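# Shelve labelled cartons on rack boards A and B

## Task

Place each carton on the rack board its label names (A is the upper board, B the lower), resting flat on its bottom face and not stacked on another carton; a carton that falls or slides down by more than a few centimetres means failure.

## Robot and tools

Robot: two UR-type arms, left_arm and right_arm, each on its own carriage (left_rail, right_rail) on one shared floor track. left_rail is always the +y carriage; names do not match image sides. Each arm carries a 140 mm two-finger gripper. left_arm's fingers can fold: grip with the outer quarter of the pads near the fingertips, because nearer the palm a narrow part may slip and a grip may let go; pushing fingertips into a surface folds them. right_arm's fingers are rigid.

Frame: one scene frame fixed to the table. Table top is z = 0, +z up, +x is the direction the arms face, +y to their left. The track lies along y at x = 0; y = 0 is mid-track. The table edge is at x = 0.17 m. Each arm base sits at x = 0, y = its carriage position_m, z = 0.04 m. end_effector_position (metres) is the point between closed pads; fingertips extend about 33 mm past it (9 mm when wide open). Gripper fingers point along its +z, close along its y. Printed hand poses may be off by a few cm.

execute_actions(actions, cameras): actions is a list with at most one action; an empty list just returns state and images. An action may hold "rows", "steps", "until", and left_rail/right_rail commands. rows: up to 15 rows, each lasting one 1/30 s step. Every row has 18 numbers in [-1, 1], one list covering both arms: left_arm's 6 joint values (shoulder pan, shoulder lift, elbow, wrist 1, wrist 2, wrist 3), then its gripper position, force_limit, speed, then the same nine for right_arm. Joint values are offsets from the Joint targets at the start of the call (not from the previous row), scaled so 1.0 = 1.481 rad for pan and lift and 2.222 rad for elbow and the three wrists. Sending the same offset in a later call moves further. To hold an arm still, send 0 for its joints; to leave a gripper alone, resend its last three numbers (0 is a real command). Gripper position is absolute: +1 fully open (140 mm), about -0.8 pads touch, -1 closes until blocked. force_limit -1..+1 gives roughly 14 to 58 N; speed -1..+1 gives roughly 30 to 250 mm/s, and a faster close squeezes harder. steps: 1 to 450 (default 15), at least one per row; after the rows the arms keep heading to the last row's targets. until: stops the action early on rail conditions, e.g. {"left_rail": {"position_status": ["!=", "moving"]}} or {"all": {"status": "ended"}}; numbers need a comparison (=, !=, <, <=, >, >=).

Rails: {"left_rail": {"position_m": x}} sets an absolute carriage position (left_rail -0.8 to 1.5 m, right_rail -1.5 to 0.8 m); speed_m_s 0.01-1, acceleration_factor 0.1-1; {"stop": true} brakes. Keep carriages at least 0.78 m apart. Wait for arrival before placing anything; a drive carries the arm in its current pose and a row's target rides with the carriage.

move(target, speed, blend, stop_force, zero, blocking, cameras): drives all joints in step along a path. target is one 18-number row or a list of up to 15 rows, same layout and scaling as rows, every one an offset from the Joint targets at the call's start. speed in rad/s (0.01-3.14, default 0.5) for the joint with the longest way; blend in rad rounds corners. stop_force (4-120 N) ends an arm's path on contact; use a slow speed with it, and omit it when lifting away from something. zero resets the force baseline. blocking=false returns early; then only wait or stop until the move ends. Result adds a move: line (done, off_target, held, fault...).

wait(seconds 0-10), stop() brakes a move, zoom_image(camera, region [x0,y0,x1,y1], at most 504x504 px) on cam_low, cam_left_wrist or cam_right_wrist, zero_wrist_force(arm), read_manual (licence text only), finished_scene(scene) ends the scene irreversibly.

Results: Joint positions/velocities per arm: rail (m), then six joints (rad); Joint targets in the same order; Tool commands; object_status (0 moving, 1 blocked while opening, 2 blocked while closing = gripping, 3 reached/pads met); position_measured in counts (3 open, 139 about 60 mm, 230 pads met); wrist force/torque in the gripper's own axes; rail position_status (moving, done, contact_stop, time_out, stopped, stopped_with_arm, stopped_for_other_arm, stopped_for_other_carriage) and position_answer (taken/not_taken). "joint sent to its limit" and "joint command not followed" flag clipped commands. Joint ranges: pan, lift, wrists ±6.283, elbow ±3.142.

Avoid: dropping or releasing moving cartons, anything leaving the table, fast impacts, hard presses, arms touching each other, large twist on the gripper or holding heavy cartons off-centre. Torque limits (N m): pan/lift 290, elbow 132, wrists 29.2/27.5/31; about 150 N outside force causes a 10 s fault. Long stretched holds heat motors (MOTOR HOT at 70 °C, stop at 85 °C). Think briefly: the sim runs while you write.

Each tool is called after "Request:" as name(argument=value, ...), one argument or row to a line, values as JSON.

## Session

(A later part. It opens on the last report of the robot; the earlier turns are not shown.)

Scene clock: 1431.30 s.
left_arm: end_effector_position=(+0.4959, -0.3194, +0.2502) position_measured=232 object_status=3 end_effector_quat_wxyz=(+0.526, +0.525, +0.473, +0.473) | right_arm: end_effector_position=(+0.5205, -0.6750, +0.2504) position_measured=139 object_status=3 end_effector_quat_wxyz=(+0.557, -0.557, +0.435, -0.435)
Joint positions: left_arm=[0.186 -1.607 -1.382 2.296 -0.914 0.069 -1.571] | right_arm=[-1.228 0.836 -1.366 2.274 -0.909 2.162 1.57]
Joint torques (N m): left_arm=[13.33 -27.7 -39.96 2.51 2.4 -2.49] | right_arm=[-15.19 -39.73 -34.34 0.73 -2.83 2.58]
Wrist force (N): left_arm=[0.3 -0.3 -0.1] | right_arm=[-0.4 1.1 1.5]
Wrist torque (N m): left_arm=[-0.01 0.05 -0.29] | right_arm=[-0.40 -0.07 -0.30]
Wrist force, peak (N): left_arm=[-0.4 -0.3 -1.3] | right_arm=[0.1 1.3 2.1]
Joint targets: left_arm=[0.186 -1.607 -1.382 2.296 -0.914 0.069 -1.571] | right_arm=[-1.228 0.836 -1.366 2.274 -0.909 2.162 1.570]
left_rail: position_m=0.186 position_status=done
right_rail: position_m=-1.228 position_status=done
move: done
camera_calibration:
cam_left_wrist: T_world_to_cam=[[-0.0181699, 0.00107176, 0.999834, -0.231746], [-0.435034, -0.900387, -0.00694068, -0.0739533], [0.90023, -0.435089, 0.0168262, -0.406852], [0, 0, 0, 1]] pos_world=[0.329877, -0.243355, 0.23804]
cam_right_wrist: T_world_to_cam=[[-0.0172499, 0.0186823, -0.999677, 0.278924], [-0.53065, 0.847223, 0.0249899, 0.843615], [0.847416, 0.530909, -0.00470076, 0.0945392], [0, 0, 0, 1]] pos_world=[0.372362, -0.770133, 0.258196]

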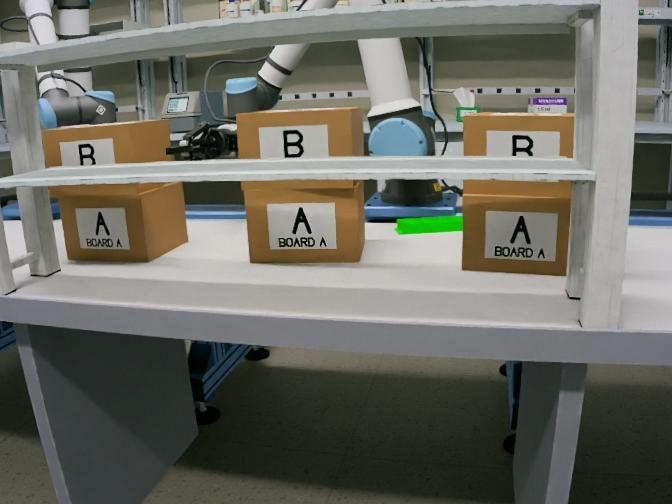

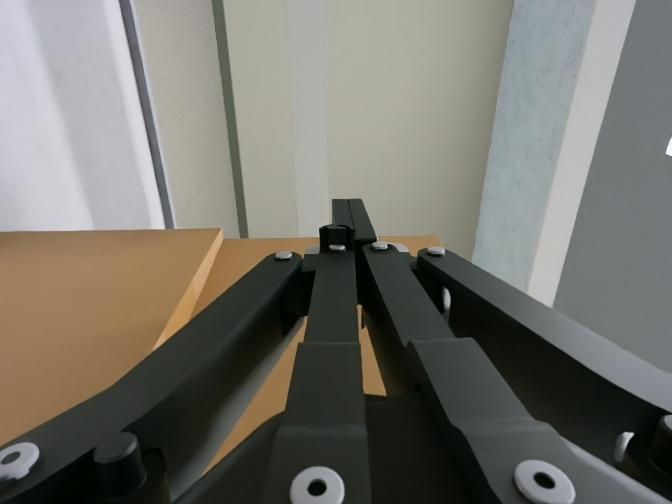

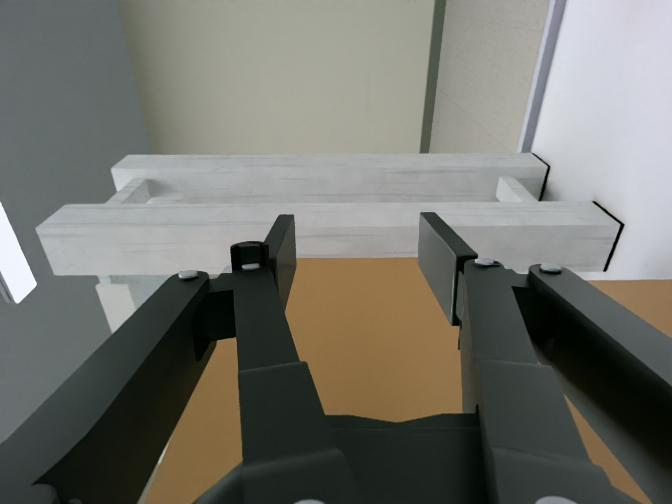

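Request:
zero_wrist_force(
  arm="left_arm",
)

Request:
zero_wrist_force(
  arm="right_arm",
)

Request:
execute_actions(
  actions=[
    {"right_rail": {"position_m": -1.202, "speed_m_s": 0.05}, "left_rail": {"position_m": 0.158, "speed_m_s": 0.05}, "steps": 90, "until": {"all": {"status": "ended"}}},
  ],
)

Wrist force sensor zeroed.

Wrist force sensor zeroed.

Scene clock: 1441.40 s.
left_arm: end_effector_position=(+0.4959, -0.3480, +0.2502) position_measured=232 object_status=3 end_effector_quat_wxyz=(+0.526, +0.525, +0.473, +0.473) | right_arm: end_effector_position=(+0.5205, -0.6494, +0.2504) position_measured=139 object_status=3 end_effector_quat_wxyz=(+0.557, -0.557, +0.435, -0.435)
Joint positions: left_arm=[0.158 -1.607 -1.382 2.296 -0.914 0.069 -1.571] | right_arm=[-1.202 0.836 -1.366 2.274 -0.909 2.162 1.57]
Joint torques (N m): left_arm=[2.12 -30.91 -35.82 1.13 1.59 -2.53] | right_arm=[-13.53 -45.13 -27.6 0.17 -2.54 2.62]
Wrist force (N, zeroed by zero_wrist_force): left_arm=[-0.1 0.3 -0.2] | right_arm=[0.1 0.1 0.2]
Wrist torque (N m, zeroed by zero_wrist_force): left_arm=[0.07 0.03 0.00] | right_arm=[0.02 -0.01 0.00]
Wrist force, peak (N, zeroed by zero_wrist_force): left_arm=[-1.7 0.3 0.0] | right_arm=[2.0 0.2 -0.7]
Joint targets: left_arm=[0.158 -1.607 -1.382 2.296 -0.914 0.069 -1.571] | right_arm=[-1.202 0.836 -1.366 2.274 -0.909 2.162 1.570]
Tool commands: left_gripper/position=-1.0 left_gripper/force_limit=+0.0 left_gripper/speed=-0.5 right_gripper/position=-0.08 right_gripper/force_limit=+0.0 right_gripper/speed=-0.5
left_rail: position_m=0.158 speed_m_s=0.05 position_status=done
right_rail: position_m=-1.202 speed_m_s=0.05 position_status=done
camera_calibration:
cam_left_wrist: T_world_to_cam=[[-0.0181712, 0.00106901, 0.999834, -0.231716], [-0.435034, -0.900387, -0.00694374, -0.0997037], [0.90023, -0.435088, 0.0168262, -0.419295], [0, 0, 0, 1]] pos_world=[0.329877, -0.271955, 0.23804]
cam_right_wrist: T_world_to_cam=[[-0.0172499, 0.0186823, -0.999677, 0.278446], [-0.53065, 0.847223, 0.0249899, 0.821927], [0.847416, 0.530909, -0.00470076, 0.0809479], [0, 0, 0, 1]] pos_world=[0.372362, -0.744533, 0.258196]

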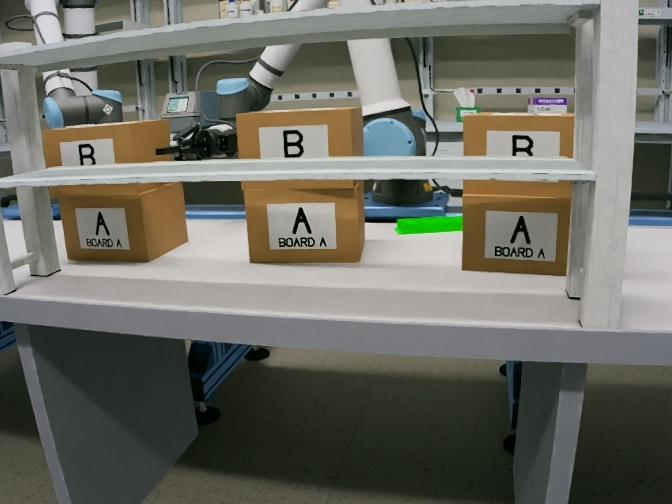

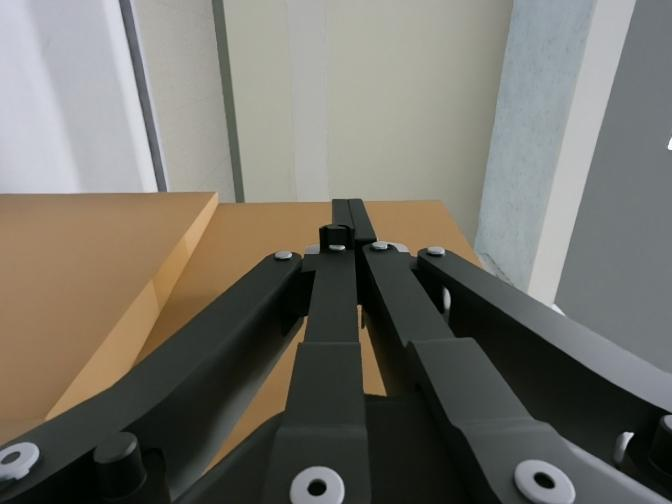

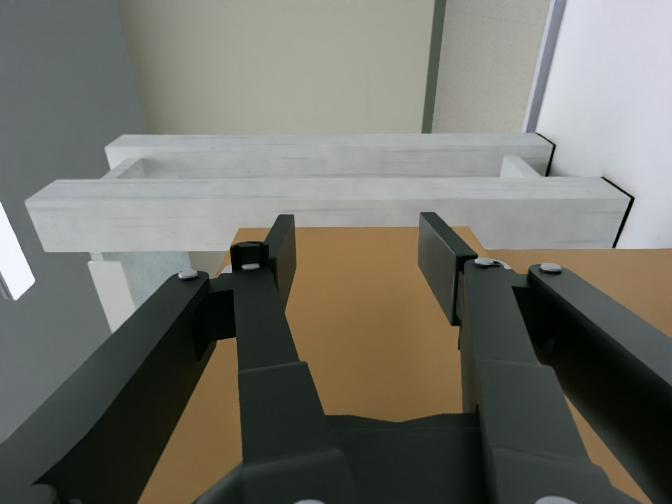

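Request:
execute_actions(
  actions=[
    {"right_rail": {"position_m": -1.19, "speed_m_s": 0.03}, "left_rail": {"position_m": 0.149, "speed_m_s": 0.03}, "steps": 60, "until": {"all": {"status": "ended"}}},
  ],
  cameras=[],
)

Scene clock: 1462.33 s.
left_arm: end_effector_position=(+0.4959, -0.3569, +0.2502) position_measured=232 object_status=3 end_effector_quat_wxyz=(+0.526, +0.525, +0.473, +0.473) | right_arm: end_effector_position=(+0.5205, -0.6374, +0.2504) position_measured=139 object_status=3 end_effector_quat_wxyz=(+0.557, -0.557, +0.435, -0.435)
Joint positions: left_arm=[0.149 -1.607 -1.382 2.296 -0.914 0.069 -1.571] | right_arm=[-1.19 0.836 -1.366 2.274 -0.909 2.162 1.57]
Joint torques (N m): left_arm=[-13.35 -57.36 -31.09 -0.14 1.54 -2.6] | right_arm=[-12.07 -58.94 -21.21 -0.83 -2.16 2.25]
Wrist force (N, zeroed by zero_wrist_force): left_arm=[-0.1 0.3 0.1] | right_arm=[0.0 -0.1 -0.1]
Wrist torque (N m, zeroed by zero_wrist_force): left_arm=[0.05 0.02 0.00] | right_arm=[-0.01 0.01 0.00]
Wrist force, peak (N, zeroed by zero_wrist_force): left_arm=[-1.2 0.0 0.0] | right_arm=[1.4 0.2 -0.5]
Joint targets: left_arm=[0.149 -1.607 -1.382 2.296 -0.914 0.069 -1.571] | right_arm=[-1.190 0.836 -1.366 2.274 -0.909 2.162 1.570]
Tool commands: left_gripper/position=-1.0 left_gripper/force_limit=+0.0 left_gripper/speed=-0.5 right_gripper/position=-0.08 right_gripper/force_limit=+0.0 right_gripper/speed=-0.5
left_rail: position_m=0.149 speed_m_s=0.03 position_status=done
right_rail: position_m=-1.190 speed_m_s=0.03 position_status=done
No camera images: "cameras" was empty.

Request:
execute_actions(
  actions=[
    {"right_rail": {"position_m": -1.184, "speed_m_s": 0.02}, "left_rail": {"position_m": 0.144, "speed_m_s": 0.02}, "steps": 60, "until": {"all": {"status": "ended"}}},
  ],
  cameras=[],
)

Request:
execute_actions(
  actions=[
    {"right_rail": {"position_m": -1.180}, "left_rail": {"position_m": 0.140}, "steps": 60, "until": {"all": {"status": "ended"}}},
  ],
  cameras=[],
)

Scene clock: 1468.33 s.
left_arm: end_effector_position=(+0.4959, -0.3619, +0.2502) position_measured=232 object_status=3 end_effector_quat_wxyz=(+0.526, +0.525, +0.473, +0.473) | right_arm: end_effector_position=(+0.5205, -0.6316, +0.2504) position_measured=139 object_status=3 end_effector_quat_wxyz=(+0.557, -0.557, +0.435, -0.435) end_effector_velocity=(+0.000, +0.001, -0.002) end_effector_angular_velocity=(-0.002, +0.001, +0.001)
Joint positions: left_arm=[0.144 -1.607 -1.382 2.296 -0.914 0.069 -1.571] | right_arm=[-1.184 0.836 -1.366 2.274 -0.909 2.162 1.57]
Joint velocities: left_arm=[within noise] | right_arm=[0.001 0 0.002 0 0 0 -0.001]
Joint torques (N m): left_arm=[-3.79 -64.79 -26.71 -0.7 0.63 -2.05] | right_arm=[-8.36 -62.96 -24.44 -1.72 -1.76 2.18]
Wrist force (N, zeroed by zero_wrist_force): left_arm=[7.0 0.7 -1.0] | right_arm=[9.8 -0.5 -2.8]
Wrist torque (N m, zeroed by zero_wrist_force): left_arm=[-0.02 0.32 -0.02] | right_arm=[0.11 0.16 0.34]
Wrist force, peak (N, zeroed by zero_wrist_force): left_arm=[7.2 1.4 -1.0] | right_arm=[9.8 -0.5 -2.8]
Joint targets: left_arm=[0.144 -1.607 -1.382 2.296 -0.914 0.069 -1.571] | right_arm=[-1.184 0.836 -1.366 2.274 -0.909 2.162 1.570]
Tool commands: left_gripper/position=-1.0 left_gripper/force_limit=+0.0 left_gripper/speed=-0.5 right_gripper/position=-0.08 right_gripper/force_limit=+0.0 right_gripper/speed=-0.5
left_rail: position_m=0.144 speed_m_s=0.02 position_status=done
right_rail: position_m=-1.184 speed_m_s=0.02 position_status=done
No camera images: "cameras" was empty.

Scene clock: 1468.83 s.
left_arm: end_effector_position=(+0.4959, -0.3657, +0.2502) position_measured=232 object_status=3 end_effector_quat_wxyz=(+0.526, +0.525, +0.473, +0.473) end_effector_velocity=(+0.000, +0.000, +0.000) end_effector_angular_velocity=(+0.002, +0.000, +0.001) | right_arm: end_effector_position=(+0.5206, -0.6277, +0.2503) position_measured=139 object_status=3 end_effector_quat_wxyz=(+0.557, -0.557, +0.435, -0.436) end_effector_velocity=(-0.001, +0.002, +0.000) end_effector_angular_velocity=(+0.000, +0.001, +0.002)
Joint positions: left_arm=[0.14 -1.607 -1.382 2.296 -0.914 0.069 -1.571] | right_arm=[-1.18 0.836 -1.366 2.274 -0.909 2.162 1.57]
Joint velocities: left_arm=[-0.001 0 -0.001 0.001 0.002 0 0] | right_arm=[0.001 0.001 0 0 0.001 -0.001 0.001]
Joint torques (N m): left_arm=[-6.57 -54.99 -41.55 -0.51 14.96 -2.68] | right_arm=[17.92 -52.85 -37.3 -1.79 -11.94 0.29]
Wrist force (N, zeroed by zero_wrist_force): left_arm=[41.1 18.7 -10.7] | right_arm=[46.0 -8.4 -11.3]
Wrist torque (N m, zeroed by zero_wrist_force): left_arm=[-0.45 1.50 -0.26] | right_arm=[0.30 0.85 0.93]
Wrist force, peak (N, zeroed by zero_wrist_force): left_arm=[41.1 18.7 -10.7] | right_arm=[46.0 -8.4 -11.3]
Joint targets: left_arm=[0.140 -1.607 -1.382 2.296 -0.914 0.069 -1.571] | right_arm=[-1.180 0.836 -1.366 2.274 -0.909 2.162 1.570]
Tool commands: left_gripper/position=-1.0 left_gripper/force_limit=+0.0 left_gripper/speed=-0.5 right_gripper/position=-0.08 right_gripper/force_limit=+0.0 right_gripper/speed=-0.5
left_rail: position_m=0.140 speed_m_s=0.02 position_status=done
right_rail: position_m=-1.180 speed_m_s=0.02 position_status=done
No camera images: "cameras" was empty.

Request:
move(
  target=[0,-0.011527,-0.00264,0.010323,0,0,-1,0,-0.5,0,-0.011269,-0.00259,0.010102,0,0,-0.08,0,-0.5],
  speed=0.03,
)

Scene clock: 1497.53 s.
left_arm: end_effector_position=(+0.4959, -0.3659, +0.2601) position_measured=232 object_status=3 end_effector_quat_wxyz=(+0.526, +0.525, +0.473, +0.473) | right_arm: end_effector_position=(+0.5205, -0.6274, +0.2603) position_measured=139 object_status=3 end_effector_quat_wxyz=(+0.557, -0.557, +0.435, -0.435)
Joint positions: left_arm=[0.14 -1.607 -1.399 2.29 -0.892 0.069 -1.571] | right_arm=[-1.18 0.836 -1.383 2.269 -0.887 2.162 1.57]
Joint torques (N m): left_arm=[-27.72 -74.86 -73.46 -1.23 19.23 -2.25] | right_arm=[32.7 -68 -55.18 -2.48 -14.48 -0.99]
Wrist force (N, zeroed by zero_wrist_force): left_arm=[43.4 -12.9 -7.8] | right_arm=[44.6 6.5 -6.9]
Wrist torque (N m, zeroed by zero_wrist_force): left_arm=[0.39 1.60 0.15] | right_arm=[0.08 0.96 0.73]
Wrist force, peak (N, zeroed by zero_wrist_force): left_arm=[44.0 18.3 -11.9] | right_arm=[49.3 -7.9 -11.5]
Joint targets: left_arm=[0.140 -1.607 -1.399 2.290 -0.891 0.069 -1.571] | right_arm=[-1.180 0.836 -1.383 2.269 -0.887 2.162 1.570]
left_rail: position_m=0.140 speed_m_s=0.02 position_status=done
right_rail: position_m=-1.180 speed_m_s=0.02 position_status=done
move: done
camera_calibration:
cam_left_wrist: T_world_to_cam=[[-0.0181698, 0.00107093, 0.999834, -0.241695], [-0.435115, -0.900348, -0.0069429, -0.115714], [0.900191, -0.435169, 0.0168251, -0.427262], [0, 0, 0, 1]] pos_world=[0.329877, -0.289855, 0.24804]
cam_right_wrist: T_world_to_cam=[[-0.0172518, 0.0186791, -0.999677, 0.28793], [-0.530767, 0.84715, 0.0249888, 0.803031], [0.847342, 0.531026, -0.00470059, 0.069426], [0, 0, 0, 1]] pos_world=[0.372362, -0.722532, 0.268096]

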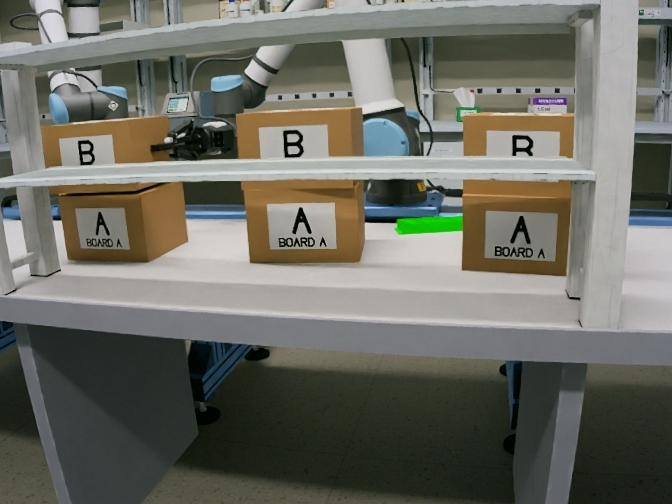

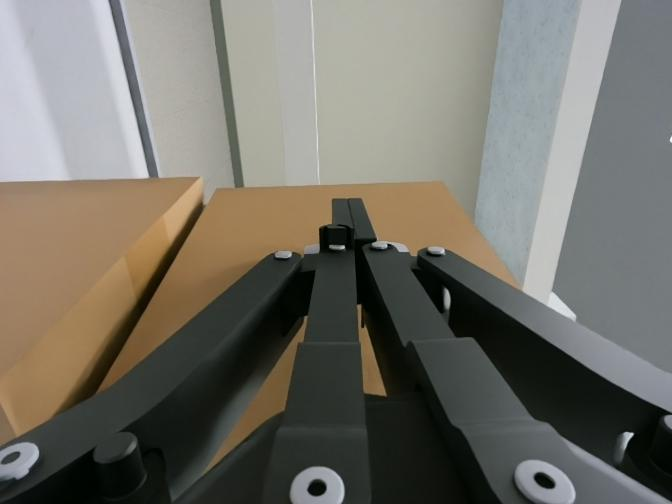

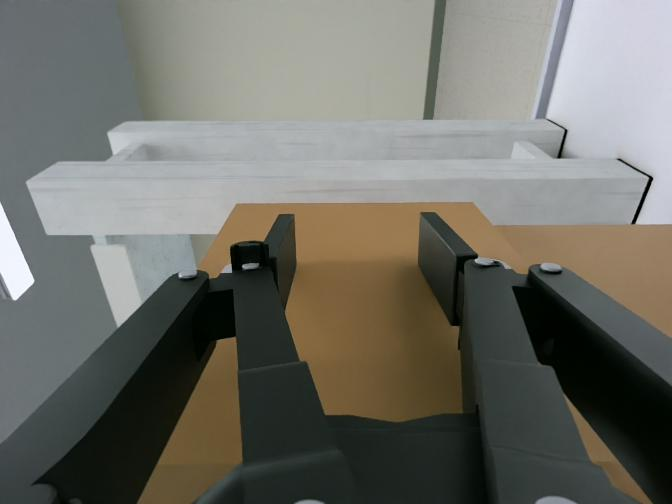

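Request:
move(
  target=[
    [0,-0.048425,-0.013757,0.046033,0,0,-1,0,-0.5,0,-0.047161,-0.013678,0.045562,0,0,-0.08,0,-0.5],
    [0,-0.09103,-0.030482,0.091155,0,0,-1,0,-0.5,0,-0.089019,-0.030138,0.08992,0,0,-0.08,0,-0.5],
    [0,-0.12767,-0.049923,0.135018,0,0,-1,0,-0.5,0,-0.125095,-0.049305,0.133133,0,0,-0.08,0,-0.5],
  ],
  speed=0.1,
  blend=0.01,
)

Scene clock: 1605.17 s.
left_arm: end_effector_position=(+0.4959, -0.3658, +0.3951) position_measured=232 object_status=3 end_effector_quat_wxyz=(+0.526, +0.525, +0.473, +0.473) | right_arm: end_effector_position=(+0.5206, -0.6274, +0.3950) position_measured=139 object_status=3 end_effector_quat_wxyz=(+0.557, -0.557, +0.435, -0.435)
Joint positions: left_arm=[0.14 -1.607 -1.588 2.179 -0.592 0.069 -1.571] | right_arm=[-1.18 0.836 -1.568 2.159 -0.591 2.162 1.57]
Joint torques (N m): left_arm=[-30.54 -60.07 -79.29 -1.22 20 -2.18] | right_arm=[14.82 -51.2 -60.48 -2.38 -17.74 -0.89]
Wrist force (N, zeroed by zero_wrist_force): left_arm=[42.4 -14.3 -7.3] | right_arm=[44.1 6.9 -6.2]
Wrist torque (N m, zeroed by zero_wrist_force): left_arm=[0.30 1.55 0.16] | right_arm=[0.11 0.81 0.78]
Wrist force, peak (N, zeroed by zero_wrist_force): left_arm=[50.1 -13.8 -8.5] | right_arm=[52.0 7.4 -7.5]
Joint targets: left_arm=[0.140 -1.607 -1.588 2.179 -0.591 0.069 -1.571] | right_arm=[-1.180 0.836 -1.568 2.159 -0.591 2.162 1.570]
left_rail: position_m=0.140 speed_m_s=0.02 position_status=done
right_rail: position_m=-1.180 speed_m_s=0.02 position_status=done
move: done
camera_calibration:
cam_left_wrist: T_world_to_cam=[[-0.0181712, 0.00106901, 0.999834, -0.376573], [-0.435034, -0.900387, -0.00694374, -0.114724], [0.90023, -0.435088, 0.0168262, -0.429478], [0, 0, 0, 1]] pos_world=[0.329877, -0.289755, 0.38294]
cam_right_wrist: T_world_to_cam=[[-0.0178569, 0.0179537, -0.999679, 0.422485], [-0.530634, 0.847241, 0.0246945, 0.799849], [0.847413, 0.530904, -0.00560226, 0.0702256], [0, 0, 0, 1]] pos_world=[0.372461, -0.722534, 0.402992]

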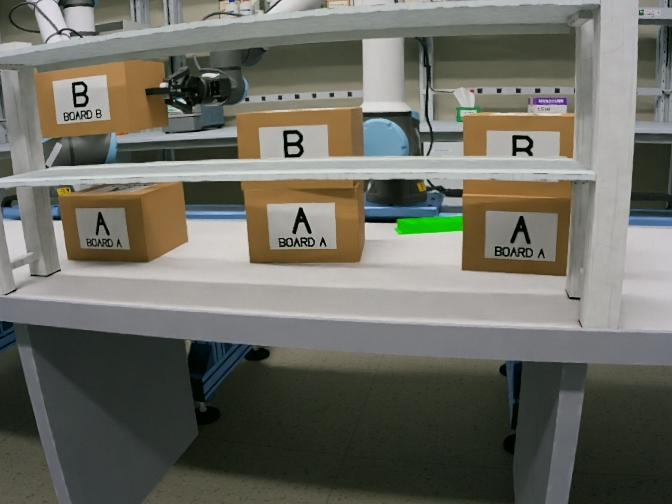

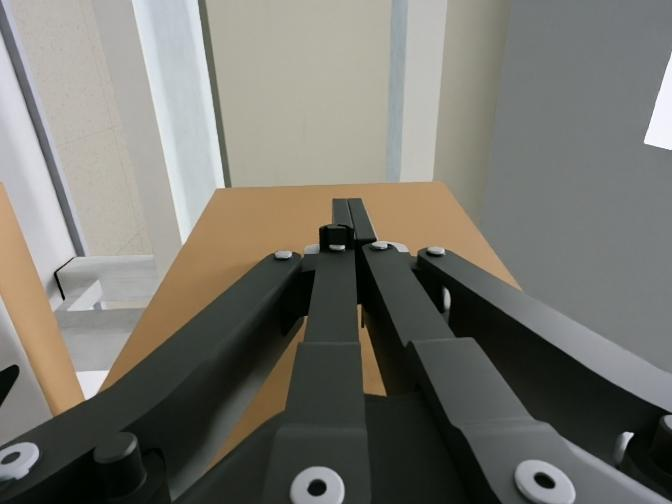

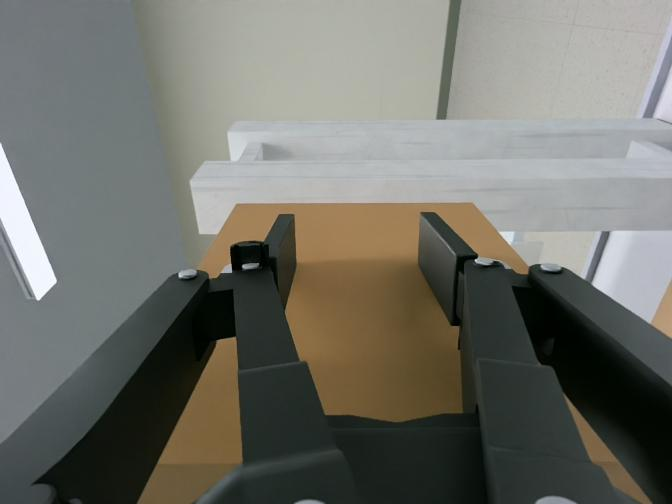

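Request:
execute_actions(
  actions=[],
  cameras=["cam_low"],
)

Scene clock: 1691.27 s.
left_arm: end_effector_position=(+0.4959, -0.3658, +0.3952) position_measured=232 object_status=3 end_effector_quat_wxyz=(+0.526, +0.525, +0.473, +0.473) | right_arm: end_effector_position=(+0.5206, -0.6274, +0.3951) position_measured=139 object_status=3 end_effector_quat_wxyz=(+0.557, -0.557, +0.435, -0.435)
Joint positions: left_arm=[0.14 -1.607 -1.588 2.179 -0.591 0.069 -1.571] | right_arm=[-1.18 0.836 -1.568 2.159 -0.591 2.162 1.57]
Joint velocities: within noise
Joint torques (N m): left_arm=[-31.23 -59.13 -74.62 -1.75 23.55 -2.44] | right_arm=[16.76 -54.32 -54.79 -3.24 -23.23 -0.82]
Wrist force (N, zeroed by zero_wrist_force): left_arm=[42.3 -13.1 -7.7] | right_arm=[43.9 6.1 -6.4]
Wrist torque (N m, zeroed by zero_wrist_force): left_arm=[0.40 1.61 0.17] | right_arm=[0.15 0.85 0.79]
Wrist force, peak (N, zeroed by zero_wrist_force): left_arm=[42.6 -14.0 -7.4] | right_arm=[44.5 7.2 -6.0]
Joint targets: left_arm=[0.140 -1.607 -1.588 2.179 -0.591 0.069 -1.571] | right_arm=[-1.180 0.836 -1.568 2.159 -0.591 2.162 1.570]
Tool commands: left_gripper/position=-1.0 left_gripper/force_limit=+0.0 left_gripper/speed=-0.5 right_gripper/position=-0.08 right_gripper/force_limit=+0.0 right_gripper/speed=-0.5
left_rail: position_m=0.140 speed_m_s=0.02 position_status=done
right_rail: position_m=-1.180 speed_m_s=0.02 position_status=done
Images, in order (width x height): cam_low 672x504.

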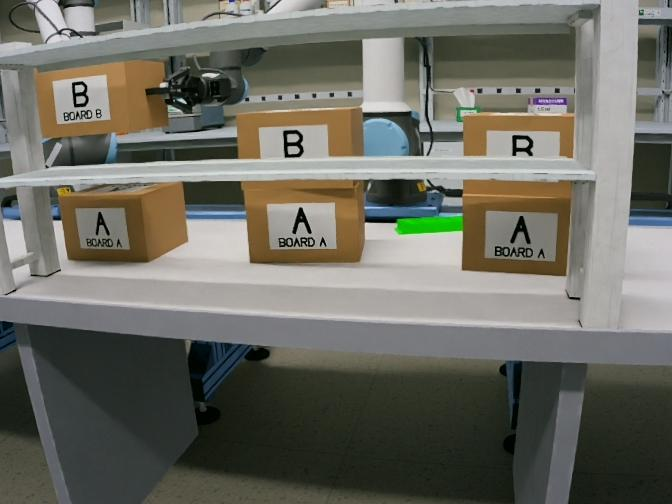

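Request:
execute_actions(
  actions=[
    {"left_rail": {"position_m": 0.150, "speed_m_s": 0.03, "acceleration_factor": 0.2}, "right_rail": {"position_m": -1.170, "speed_m_s": 0.03, "acceleration_factor": 0.2}, "steps": 60, "until": {"all": {"status": "ended"}}},
  ],
  cameras=[],
)

Scene clock: 1696.97 s.
left_arm: end_effector_position=(+0.4959, -0.3559, +0.3952) position_measured=232 object_status=3 end_effector_quat_wxyz=(+0.526, +0.525, +0.473, +0.473) | right_arm: end_effector_position=(+0.5206, -0.6175, +0.3951) position_measured=139 object_status=3 end_effector_quat_wxyz=(+0.557, -0.557, +0.435, -0.435)
Joint positions: left_arm=[0.15 -1.607 -1.588 2.179 -0.591 0.069 -1.571] | right_arm=[-1.17 0.836 -1.568 2.159 -0.591 2.162 1.57]
Joint torques (N m): left_arm=[-32.74 -57.09 -69.68 -2.27 21.47 -2.27] | right_arm=[17.56 -49.63 -48.11 -3.85 -23.21 -0.92]
Wrist force (N, zeroed by zero_wrist_force): left_arm=[43.6 -13.9 -7.6] | right_arm=[45.0 6.7 -6.2]
Wrist torque (N m, zeroed by zero_wrist_force): left_arm=[0.39 1.58 0.18] | right_arm=[0.11 0.85 0.80]
Wrist force, peak (N, zeroed by zero_wrist_force): left_arm=[43.7 -14.0 -7.4] | right_arm=[45.3 7.2 -6.5]
Joint targets: left_arm=[0.150 -1.607 -1.588 2.179 -0.591 0.069 -1.571] | right_arm=[-1.170 0.836 -1.568 2.159 -0.591 2.162 1.570]
Tool commands: left_gripper/position=-1.0 left_gripper/force_limit=+0.0 left_gripper/speed=-0.5 right_gripper/position=-0.08 right_gripper/force_limit=+0.0 right_gripper/speed=-0.5
left_rail: position_m=0.150 speed_m_s=0.03 position_status=done
right_rail: position_m=-1.170 speed_m_s=0.03 position_status=done
No camera images: "cameras" was empty.

Request:
execute_actions(
  actions=[
    {"left_rail": {"position_m": 0.140, "speed_m_s": 0.03, "acceleration_factor": 0.2}, "right_rail": {"position_m": -1.180, "speed_m_s": 0.03, "acceleration_factor": 0.2}, "steps": 60, "until": {"all": {"status": "ended"}}},
  ],
  cameras=[],
)

Request:
move(
  target=[
    [0,0.036640,0.019442,-0.043863,0,0,-1,0,-0.5,0,0.036076,0.019167,-0.043213,0,0,-0.08,0,-0.5],
    [0,0.079245,0.036166,-0.088985,0,0,-1,0,-0.5,0,0.077934,0.035627,-0.087571,0,0,-0.08,0,-0.5],
    [0,0.110911,0.045695,-0.119620,0,0,-1,0,-0.5,0,0.108953,0.044993,-0.117612,0,0,-0.08,0,-0.5],
  ],
  speed=0.12,
  blend=0.02,
  cameras=["cam_low"],
)

Scene clock: 1821.63 s.
left_arm: end_effector_position=(+0.4959, -0.3658, +0.3952) position_measured=232 object_status=3 end_effector_quat_wxyz=(+0.526, +0.525, +0.473, +0.473) | right_arm: end_effector_position=(+0.5206, -0.6274, +0.3951) position_measured=139 object_status=3 end_effector_quat_wxyz=(+0.557, -0.557, +0.435, -0.435)
Joint positions: left_arm=[0.14 -1.607 -1.588 2.179 -0.591 0.069 -1.571] | right_arm=[-1.18 0.836 -1.568 2.159 -0.591 2.162 1.57]
Joint torques (N m): left_arm=[-31.22 -47.61 -64.1 -2.99 12.66 -2.14] | right_arm=[21.3 -32.08 -45.38 -4.49 -22.86 -0.82]
Wrist force (N, zeroed by zero_wrist_force): left_arm=[43.1 -14.0 -7.7] | right_arm=[45.0 7.1 -6.2]
Wrist torque (N m, zeroed by zero_wrist_force): left_arm=[0.41 1.64 0.16] | right_arm=[0.15 0.82 0.80]
Wrist force, peak (N, zeroed by zero_wrist_force): left_arm=[44.3 -13.8 -7.6] | right_arm=[45.6 7.1 -6.7]
Joint targets: left_arm=[0.140 -1.607 -1.588 2.179 -0.591 0.069 -1.571] | right_arm=[-1.180 0.836 -1.568 2.159 -0.591 2.162 1.570]
Tool commands: left_gripper/position=-1.0 left_gripper/force_limit=+0.0 left_gripper/speed=-0.5 right_gripper/position=-0.08 right_gripper/force_limit=+0.0 right_gripper/speed=-0.5
left_rail: position_m=0.140 speed_m_s=0.03 position_status=done
right_rail: position_m=-1.180 speed_m_s=0.03 position_status=done
No camera images: "cameras" was empty.

Scene clock: 1824.30 s.
left_arm: end_effector_position=(+0.4959, -0.3659, +0.2752) position_measured=232 object_status=3 end_effector_quat_wxyz=(+0.526, +0.525, +0.473, +0.473) | right_arm: end_effector_position=(+0.5206, -0.6274, +0.2751) position_measured=139 object_status=3 end_effector_quat_wxyz=(+0.557, -0.557, +0.435, -0.435)
Joint positions: left_arm=[0.14 -1.607 -1.424 2.28 -0.857 0.069 -1.571] | right_arm=[-1.18 0.836 -1.407 2.259 -0.852 2.162 1.57]
Joint torques (N m): left_arm=[-32.83 -30.96 -50.97 -9.21 9.17 -2.04] | right_arm=[21.66 -43.18 -38.79 -13.26 -22.71 -0.76]
Wrist force (N, zeroed by zero_wrist_force): left_arm=[41.2 -14.0 -6.9] | right_arm=[42.9 7.2 -6.1]
Wrist torque (N m, zeroed by zero_wrist_force): left_arm=[0.37 1.58 0.16] | right_arm=[0.11 0.89 0.78]
Wrist force, peak (N, zeroed by zero_wrist_force): left_arm=[49.1 -14.7 -8.2] | right_arm=[51.0 7.1 -7.5]
Joint targets: left_arm=[0.140 -1.607 -1.424 2.281 -0.857 0.069 -1.571] | right_arm=[-1.180 0.836 -1.407 2.259 -0.852 2.162 1.570]
left_rail: position_m=0.140 speed_m_s=0.03 position_status=done
right_rail: position_m=-1.180 speed_m_s=0.03 position_status=done
move: done
Images, in order (width x height): cam_low 672x504.

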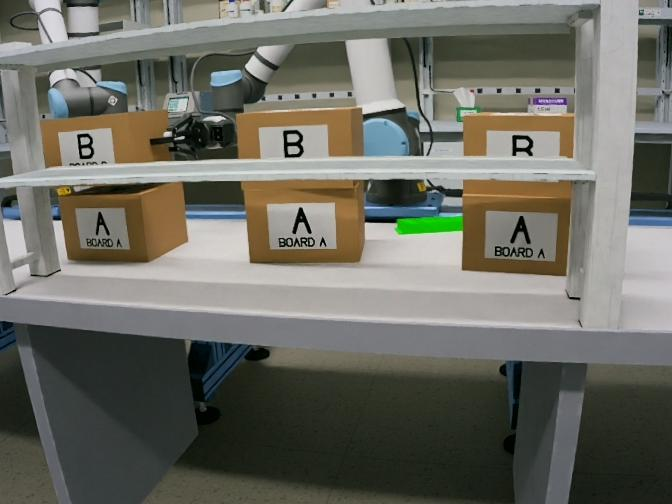

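Request:
move(
  target=[0,0.027175,0.006616,-0.024729,0,0,-1,0,-0.5,0,0.026578,0.006495,-0.024210,0,0,-0.08,0,-0.5],
  speed=0.05,
  cameras=[],
)

Scene clock: 1833.40 s.
left_arm: end_effector_position=(+0.4959, -0.3659, +0.2512) position_measured=232 object_status=3 end_effector_quat_wxyz=(+0.526, +0.525, +0.473, +0.473) | right_arm: end_effector_position=(+0.5206, -0.6274, +0.2511) position_measured=139 object_status=3 end_effector_quat_wxyz=(+0.557, -0.557, +0.435, -0.435)
Joint positions: left_arm=[0.14 -1.607 -1.384 2.295 -0.912 0.069 -1.571] | right_arm=[-1.18 0.836 -1.368 2.273 -0.906 2.162 1.57]
Joint torques (N m): left_arm=[-32.69 -35.34 -50.06 -9.08 9.15 -1.79] | right_arm=[24.29 -39.27 -36.66 -12.88 -20.99 -0.74]
Wrist force (N, zeroed by zero_wrist_force): left_arm=[42.6 -13.0 -7.6] | right_arm=[43.3 4.7 -6.5]
Wrist torque (N m, zeroed by zero_wrist_force): left_arm=[0.37 1.66 0.14] | right_arm=[0.15 0.89 0.81]
Wrist force, peak (N, zeroed by zero_wrist_force): left_arm=[44.6 -14.6 -7.4] | right_arm=[46.2 6.8 -6.6]
Joint targets: left_arm=[0.140 -1.607 -1.384 2.295 -0.912 0.069 -1.571] | right_arm=[-1.180 0.836 -1.367 2.273 -0.906 2.162 1.570]
left_rail: position_m=0.140 speed_m_s=0.03 position_status=done
right_rail: position_m=-1.180 speed_m_s=0.03 position_status=done
move: done
No camera images: "cameras" was empty.

Request:
move(
  target=[0,0.001698,0.000413,-0.001545,0,0,-1,0,-0.5,0,0.001661,0.000406,-0.001513,0,0,-0.08,0,-0.5],
  speed=0.02,
  cameras=[],
)

Scene clock: 1838.60 s.
left_arm: end_effector_position=(+0.4959, -0.3659, +0.2498) position_measured=232 object_status=3 end_effector_quat_wxyz=(+0.526, +0.525, +0.473, +0.473) | right_arm: end_effector_position=(+0.5206, -0.6274, +0.2497) position_measured=139 object_status=3 end_effector_quat_wxyz=(+0.557, -0.557, +0.435, -0.435)
Joint positions: left_arm=[0.14 -1.607 -1.381 2.296 -0.916 0.069 -1.571] | right_arm=[-1.18 0.836 -1.365 2.274 -0.909 2.162 1.57]
Joint torques (N m): left_arm=[-32.14 -8.32 -34.75 -8.45 11.85 -2.12] | right_arm=[27.3 -23.78 -27.98 -4.4 -19.15 -0.76]
Wrist force (N, zeroed by zero_wrist_force): left_arm=[48.3 30.5 -11.8] | right_arm=[47.6 -20.9 -17.0]
Wrist torque (N m, zeroed by zero_wrist_force): left_arm=[-0.68 1.75 -0.40] | right_arm=[0.61 0.87 0.93]
Wrist force, peak (N, zeroed by zero_wrist_force): left_arm=[48.3 30.5 -11.8] | right_arm=[47.6 -20.9 -17.0]
Joint targets: left_arm=[0.140 -1.607 -1.381 2.296 -0.916 0.069 -1.571] | right_arm=[-1.180 0.836 -1.365 2.274 -0.909 2.162 1.570]
left_rail: position_m=0.140 speed_m_s=0.03 position_status=done
right_rail: position_m=-1.180 speed_m_s=0.03 position_status=done
move: done
No camera images: "cameras" was empty.

Request:
move(
  target=[0,-0.001132,-0.000276,0.001030,0,0,-1,0,-0.5,0,-0.001107,-0.000271,0.001009,0,0,-0.08,0,-0.5],
  speed=0.02,
  cameras=[],
)

Request:
execute_actions(
  actions=[
    {"left_rail": {"position_m": 0.144, "speed_m_s": 0.02, "acceleration_factor": 0.2}, "right_rail": {"position_m": -1.184, "speed_m_s": 0.02, "acceleration_factor": 0.2}, "steps": 60, "until": {"all": {"status": "ended"}}},
  ],
  cameras=[],
)

Scene clock: 1848.83 s.
left_arm: end_effector_position=(+0.4959, -0.3658, +0.2505) position_measured=232 object_status=3 end_effector_quat_wxyz=(+0.526, +0.525, +0.473, +0.473) | right_arm: end_effector_position=(+0.5206, -0.6274, +0.2504) position_measured=139 object_status=3 end_effector_quat_wxyz=(+0.557, -0.557, +0.435, -0.435)
Joint positions: left_arm=[0.14 -1.607 -1.383 2.296 -0.913 0.069 -1.571] | right_arm=[-1.18 0.836 -1.366 2.274 -0.907 2.162 1.57]
Joint torques (N m): left_arm=[-32.13 -68.66 -68.65 -1.6 14.18 -1.98] | right_arm=[29.39 -55.49 -47.9 -0.12 -17.7 -0.69]
Wrist force (N, zeroed by zero_wrist_force): left_arm=[43.4 -2.8 -8.5] | right_arm=[44.2 -5.0 -7.5]
Wrist torque (N m, zeroed by zero_wrist_force): left_arm=[0.10 1.58 0.01] | right_arm=[0.31 0.91 0.77]
Wrist force, peak (N, zeroed by zero_wrist_force): left_arm=[47.3 32.4 -12.0] | right_arm=[47.7 -22.1 -17.3]
Joint targets: left_arm=[0.140 -1.607 -1.383 2.296 -0.913 0.069 -1.571] | right_arm=[-1.180 0.836 -1.367 2.274 -0.907 2.162 1.570]
left_rail: position_m=0.140 speed_m_s=0.03 position_status=done
right_rail: position_m=-1.180 speed_m_s=0.03 position_status=done
move: done
No camera images: "cameras" was empty.

Scene clock: 1849.50 s.
left_arm: end_effector_position=(+0.4959, -0.3622, +0.2508) position_measured=232 object_status=3 end_effector_quat_wxyz=(+0.526, +0.525, +0.473, +0.473) | right_arm: end_effector_position=(+0.5206, -0.6312, +0.2506) position_measured=139 object_status=3 end_effector_quat_wxyz=(+0.557, -0.557, +0.435, -0.435)
Joint positions: left_arm=[0.144 -1.607 -1.383 2.295 -0.913 0.069 -1.571] | right_arm=[-1.184 0.836 -1.367 2.274 -0.907 2.162 1.57]
Joint torques (N m): left_arm=[-7.12 -69.89 -22.57 -0.87 -1.63 -1.7] | right_arm=[4.94 -60.58 -24.97 -0.82 2.57 -0.69]
Wrist force (N, zeroed by zero_wrist_force): left_arm=[1.7 -0.7 -0.2] | right_arm=[0.9 2.9 1.2]
Wrist torque (N m, zeroed by zero_wrist_force): left_arm=[0.04 0.12 0.01] | right_arm=[0.65 0.18 0.05]
Wrist force, peak (N, zeroed by zero_wrist_force): left_arm=[43.4 -3.9 -8.3] | right_arm=[44.5 -4.6 -7.5]
Joint targets: left_arm=[0.144 -1.607 -1.383 2.296 -0.913 0.069 -1.571] | right_arm=[-1.184 0.836 -1.367 2.274 -0.907 2.162 1.570]
Tool commands: left_gripper/position=-1.0 left_gripper/force_limit=+0.0 left_gripper/speed=-0.5 right_gripper/position=-0.08 right_gripper/force_limit=+0.0 right_gripper/speed=-0.5
left_rail: position_m=0.144 speed_m_s=0.02 position_status=done
right_rail: position_m=-1.184 speed_m_s=0.02 position_status=done
No camera images: "cameras" was empty.

Request:
execute_actions(
  actions=[
    {"left_rail": {"position_m": 0.166, "speed_m_s": 0.05, "acceleration_factor": 0.3}, "right_rail": {"position_m": -1.206, "speed_m_s": 0.05, "acceleration_factor": 0.3}, "steps": 90, "until": {"all": {"status": "ended"}}},
  ],
  cameras=[],
)

Request:
move(
  target=[
    [-0.114268,-0.017790,0.016144,-0.004286,-0.072227,0,-1,0,-0.5,0.129822,-0.028602,0.025803,-0.006739,0.090659,0,-0.08,0,-0.5],
    [-0.274417,-0.023546,0.021048,-0.005354,-0.175042,0,-1,0,-0.5,0.283434,-0.034357,0.030707,-0.007807,0.196971,0,-0.08,0,-0.5],
  ],
  speed=0.4,
  blend=0.05,
  cameras=["cam_low", "cam_left_wrist", "cam_right_wrist"],
)

Scene clock: 1957.10 s.
left_arm: end_effector_position=(+0.4959, -0.3400, +0.2506) position_measured=232 object_status=3 end_effector_quat_wxyz=(+0.526, +0.525, +0.473, +0.473) | right_arm: end_effector_position=(+0.5206, -0.6534, +0.2505) position_measured=139 object_status=3 end_effector_quat_wxyz=(+0.557, -0.557, +0.435, -0.435)
Joint positions: left_arm=[0.166 -1.607 -1.383 2.296 -0.913 0.069 -1.571] | right_arm=[-1.206 0.836 -1.367 2.274 -0.907 2.162 1.57]
Joint torques (N m): left_arm=[9.9 -56.55 -23.45 0.97 -1.61 -1.96] | right_arm=[-14.23 -61.3 -25.81 -4.26 2.84 -0.52]
Wrist force (N, zeroed by zero_wrist_force): left_arm=[-0.2 0.2 0.0] | right_arm=[-0.7 3.1 0.5]
Wrist torque (N m, zeroed by zero_wrist_force): left_arm=[0.04 0.04 0.00] | right_arm=[0.71 0.16 0.00]
Wrist force, peak (N, zeroed by zero_wrist_force): left_arm=[1.6 -1.7 0.1] | right_arm=[1.1 3.8 1.4]
Joint targets: left_arm=[0.166 -1.607 -1.383 2.296 -0.913 0.069 -1.571] | right_arm=[-1.206 0.836 -1.367 2.274 -0.907 2.162 1.570]
Tool commands: left_gripper/position=-1.0 left_gripper/force_limit=+0.0 left_gripper/speed=-0.5 right_gripper/position=-0.08 right_gripper/force_limit=+0.0 right_gripper/speed=-0.5
left_rail: position_m=0.166 speed_m_s=0.05 position_status=done
right_rail: position_m=-1.206 speed_m_s=0.05 position_status=done
No camera images: "cameras" was empty.

Scene clock: 1958.80 s.
left_arm: end_effector_position=(+0.3079, -0.3458, +0.2500) position_measured=232 object_status=3 end_effector_quat_wxyz=(+0.530, +0.530, +0.469, +0.468) | right_arm: end_effector_position=(+0.3020, -0.6593, +0.2500) position_measured=139 object_status=3 end_effector_quat_wxyz=(+0.553, -0.554, +0.440, -0.440)
Joint positions: left_arm=[0.166 -2.013 -1.418 2.342 -0.925 -0.32 -1.571] | right_arm=[-1.206 1.256 -1.417 2.342 -0.924 2.6 1.57]
Joint torques (N m): left_arm=[-8.52 -65.05 -16.39 -1.22 -2.76 -2.05] | right_arm=[7.2 -57.14 -18.78 -5.15 3.59 -0.49]
Wrist force (N, zeroed by zero_wrist_force): left_arm=[-0.2 0.0 -0.1] | right_arm=[0.0 2.9 0.5]
Wrist torque (N m, zeroed by zero_wrist_force): left_arm=[0.00 0.05 0.00] | right_arm=[0.62 -0.01 -0.07]
Wrist force, peak (N, zeroed by zero_wrist_force): left_arm=[-0.4 0.3 -2.3] | right_arm=[0.9 3.2 2.9]
Joint targets: left_arm=[0.166 -2.014 -1.418 2.342 -0.925 -0.320 -1.571] | right_arm=[-1.206 1.256 -1.417 2.342 -0.924 2.600 1.570]
left_rail: position_m=0.166 speed_m_s=0.05 position_status=done
right_rail: position_m=-1.206 speed_m_s=0.05 position_status=done
move: done
camera_calibration:
cam_left_wrist: T_world_to_cam=[[-0.017837, 0.00133974, 0.99984, -0.23509], [-0.450801, -0.892598, -0.00684619, -0.171905], [0.892446, -0.450851, 0.0165252, -0.252032], [0, 0, 0, 1]] pos_world=[0.143237, -0.266756, 0.23804]
cam_right_wrist: T_world_to_cam=[[-0.0174833, 0.0181813, -0.999682, 0.274238], [-0.515498, 0.856538, 0.0245934, 0.715985], [0.856712, 0.515764, -0.00560268, 0.258743], [0, 0, 0, 1]] pos_world=[0.152215, -0.751705, 0.257991]

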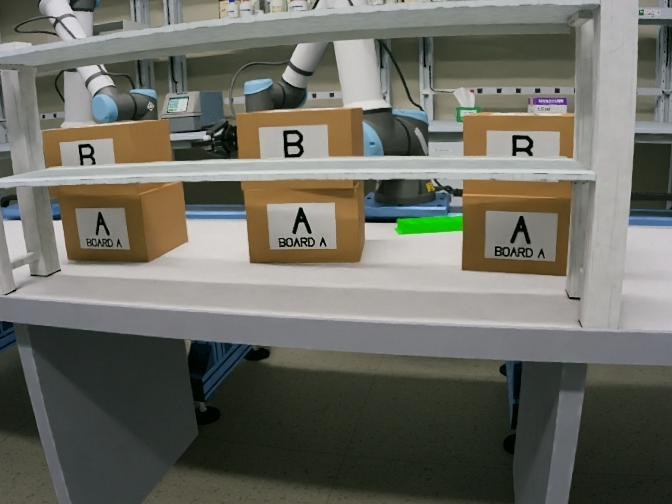

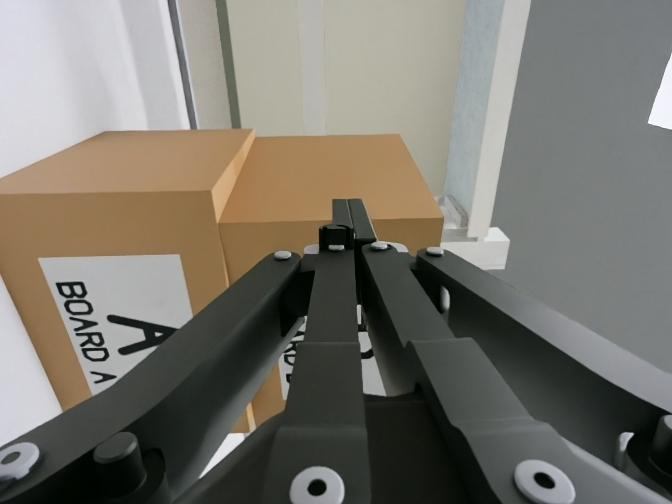

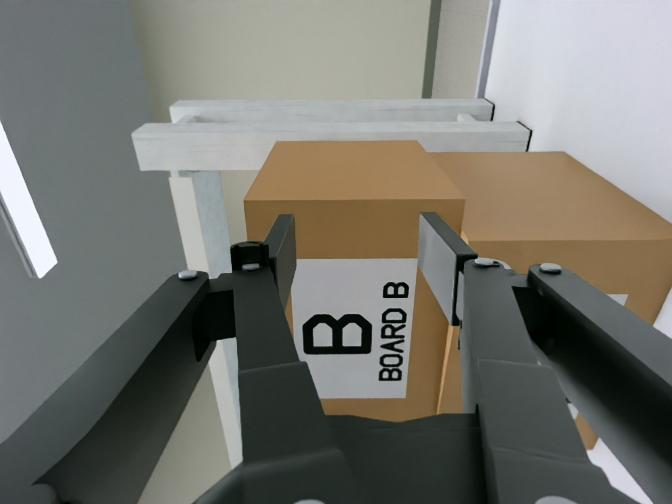

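Request:
execute_actions(
  actions=[
    {"left_rail": {"position_m": 0.680, "speed_m_s": 0.3, "acceleration_factor": 0.5}, "right_rail": {"position_m": -0.722, "speed_m_s": 0.3, "acceleration_factor": 0.5}, "steps": 240, "until": {"all": {"status": "ended"}}},
  ],
  cameras=["cam_left_wrist", "cam_right_wrist"],
)

Scene clock: 1966.53 s.
left_arm: end_effector_position=(+0.3079, +0.1681, +0.2500) position_measured=232 object_status=3 end_effector_quat_wxyz=(+0.530, +0.530, +0.469, +0.468) end_effector_velocity=(+0.000, +0.001, +0.000) end_effector_angular_velocity=(+0.000, +0.000, +0.000) | right_arm: end_effector_position=(+0.3019, -0.1753, +0.2500) position_measured=139 object_status=3 end_effector_quat_wxyz=(+0.553, -0.554, +0.440, -0.440)
Joint positions: left_arm=[0.68 -2.014 -1.418 2.342 -0.925 -0.32 -1.571] | right_arm=[-0.722 1.256 -1.417 2.342 -0.924 2.6 1.57]
Joint velocities: left_arm=[0.001 0.001 0 0 -0.001 0 0] | right_arm=[within noise]
Joint torques (N m): left_arm=[2.28 -60.48 -26.52 3.86 -1.45 -1.7] | right_arm=[2.16 -34.91 -25.7 -0.7 2.78 -0.29]
Wrist force (N, zeroed by zero_wrist_force): left_arm=[-0.3 0.3 -0.1] | right_arm=[0.1 2.9 0.7]
Wrist torque (N m, zeroed by zero_wrist_force): left_arm=[0.06 0.06 -0.01] | right_arm=[0.62 -0.03 -0.06]
Wrist force, peak (N, zeroed by zero_wrist_force): left_arm=[-2.4 -0.3 -0.6] | right_arm=[-1.1 3.3 0.8]
Joint targets: left_arm=[0.680 -2.014 -1.418 2.342 -0.925 -0.320 -1.571] | right_arm=[-0.722 1.256 -1.417 2.342 -0.924 2.600 1.570]
Tool commands: left_gripper/position=-1.0 left_gripper/force_limit=+0.0 left_gripper/speed=-0.5 right_gripper/position=-0.08 right_gripper/force_limit=+0.0 right_gripper/speed=-0.5
left_rail: position_m=0.680 speed_m_s=0.30 position_status=done
right_rail: position_m=-0.722 speed_m_s=0.30 position_status=done
camera_calibration:
cam_left_wrist: T_world_to_cam=[[-0.0178356, 0.00134244, 0.99984, -0.235781], [-0.450801, -0.892598, -0.00684315, 0.286756], [0.892446, -0.450851, 0.0165252, -0.0202509], [0, 0, 0, 1]] pos_world=[0.143137, 0.247144, 0.23804]
cam_right_wrist: T_world_to_cam=[[-0.0174833, 0.0181813, -0.999682, 0.265436], [-0.515498, 0.856538, 0.0245934, 0.301369], [0.856712, 0.515764, -0.00560268, 0.00919916], [0, 0, 0, 1]] pos_world=[0.152115, -0.267705, 0.257991]
Images, in order (width x height): cam_left_wrist 672x504, cam_right_wrist 672x504.

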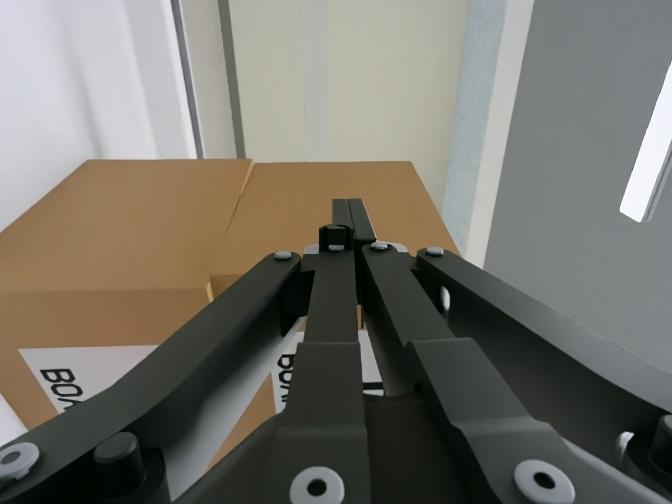

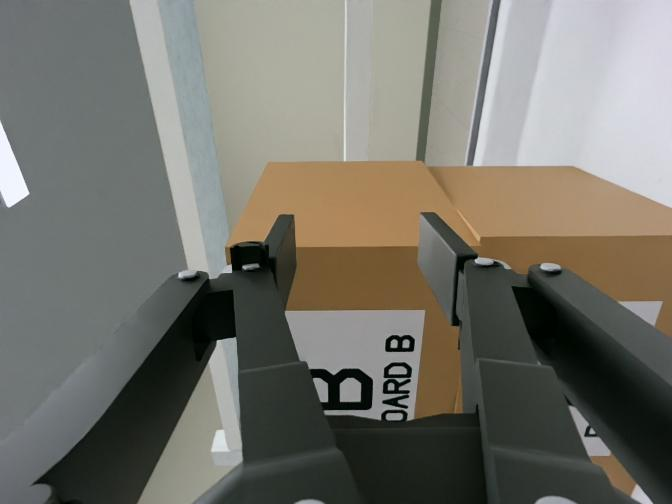

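Request:
zoom_image(
  camera="cam_left_wrist",
  region=[170, 140, 490, 340],
)

Request:
zoom_image(
  camera="cam_right_wrist",
  region=[200, 140, 520, 340],
)

Scaled by 1.575.

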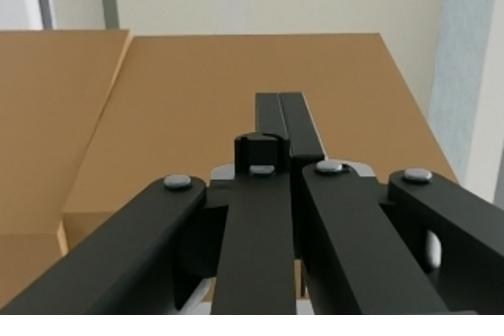

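Scaled by 1.575.

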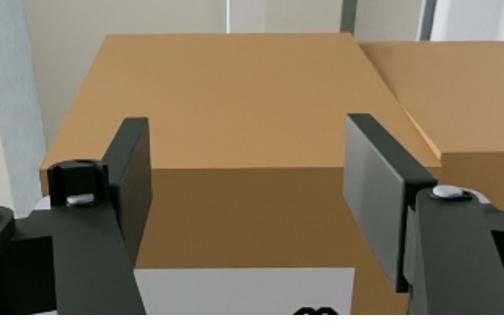

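Request:
move(
  target=[
    [0.115569,0.001689,-0.001434,0.000308,0.077028,0,-1,0,-0.5,-0.153612,0.005756,-0.004904,0.001068,-0.102385,0,-0.08,0,-0.5],
    [0.210594,0.012476,-0.010700,0.002384,0.140365,0,-1,0,-0.5,-0.228009,0.019115,-0.016498,0.003758,-0.151971,0,-0.08,0,-0.5],
  ],
  speed=0.3,
  blend=0.03,
  cameras=["cam_low", "cam_left_wrist", "cam_right_wrist"],
)

Scene clock: 2041.37 s.
left_arm: end_effector_position=(+0.4517, +0.1682, +0.2501) position_measured=232 object_status=3 end_effector_quat_wxyz=(+0.530, +0.529, +0.469, +0.468) | right_arm: end_effector_position=(+0.4720, -0.1753, +0.2500) position_measured=139 object_status=3 end_effector_quat_wxyz=(+0.553, -0.554, +0.440, -0.440)
Joint positions: left_arm=[0.68 -1.702 -1.399 2.319 -0.92 -0.008 -1.571] | right_arm=[-0.722 0.918 -1.389 2.305 -0.916 2.262 1.57]
Joint torques (N m): left_arm=[12.82 -23.83 -40.17 3.04 2.17 -2.09] | right_arm=[-12.71 -37.95 -35.01 1.09 -2.77 -0.16]
Wrist force (N, zeroed by zero_wrist_force): left_arm=[-0.3 0.2 -0.3] | right_arm=[-0.5 3.1 0.7]
Wrist torque (N m, zeroed by zero_wrist_force): left_arm=[0.05 0.07 -0.02] | right_arm=[0.71 0.10 -0.05]
Wrist force, peak (N, zeroed by zero_wrist_force): left_arm=[-0.6 0.1 -1.8] | right_arm=[-0.4 3.0 2.5]
Joint targets: left_arm=[0.680 -1.702 -1.399 2.319 -0.920 -0.008 -1.571] | right_arm=[-0.722 0.918 -1.389 2.305 -0.916 2.262 1.570]
left_rail: position_m=0.680 speed_m_s=0.30 position_status=done
right_rail: position_m=-0.722 speed_m_s=0.30 position_status=done
move: done
camera_calibration:
cam_left_wrist: T_world_to_cam=[[-0.0181491, 0.00138872, 0.999834, -0.233134], [-0.450796, -0.8926, -0.00694312, 0.351649], [0.892442, -0.450848, 0.0168259, -0.148745], [0, 0, 0, 1]] pos_world=[0.287038, 0.247144, 0.23804]
cam_right_wrist: T_world_to_cam=[[-0.017619, 0.0182184, -0.999679, 0.268464], [-0.515422, 0.856581, 0.0246947, 0.389102], [0.856756, 0.515691, -0.00570192, -0.136484], [0, 0, 0, 1]] pos_world=[0.322215, -0.267805, 0.257991]

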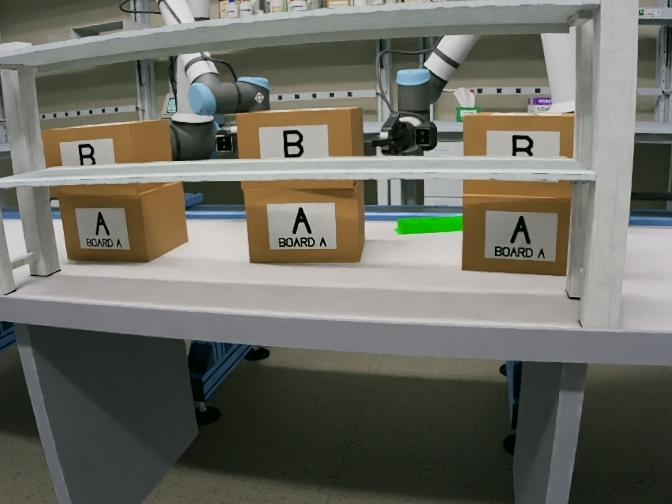

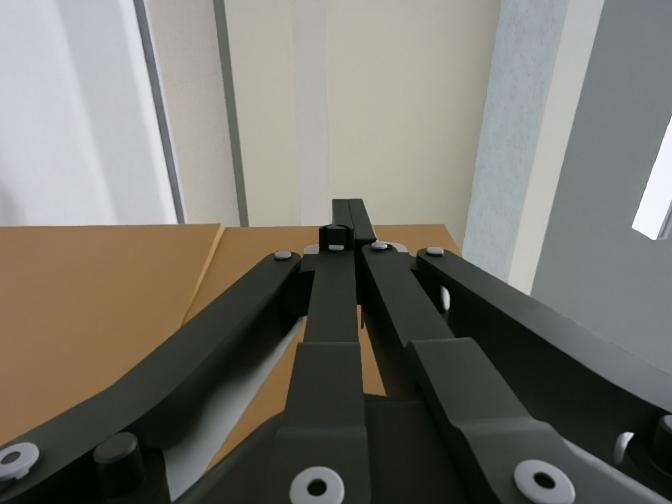

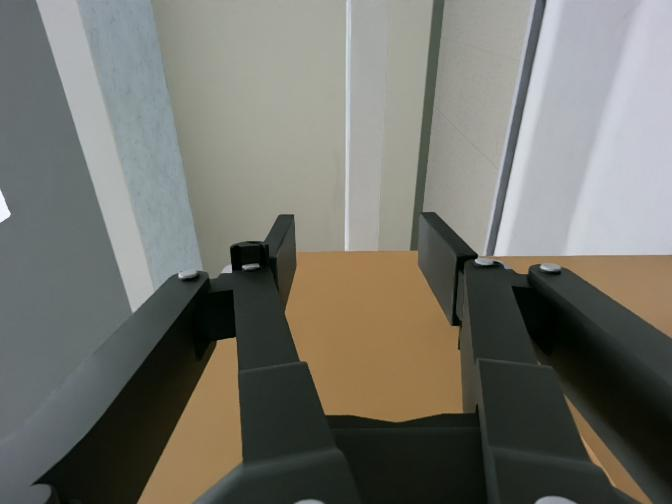

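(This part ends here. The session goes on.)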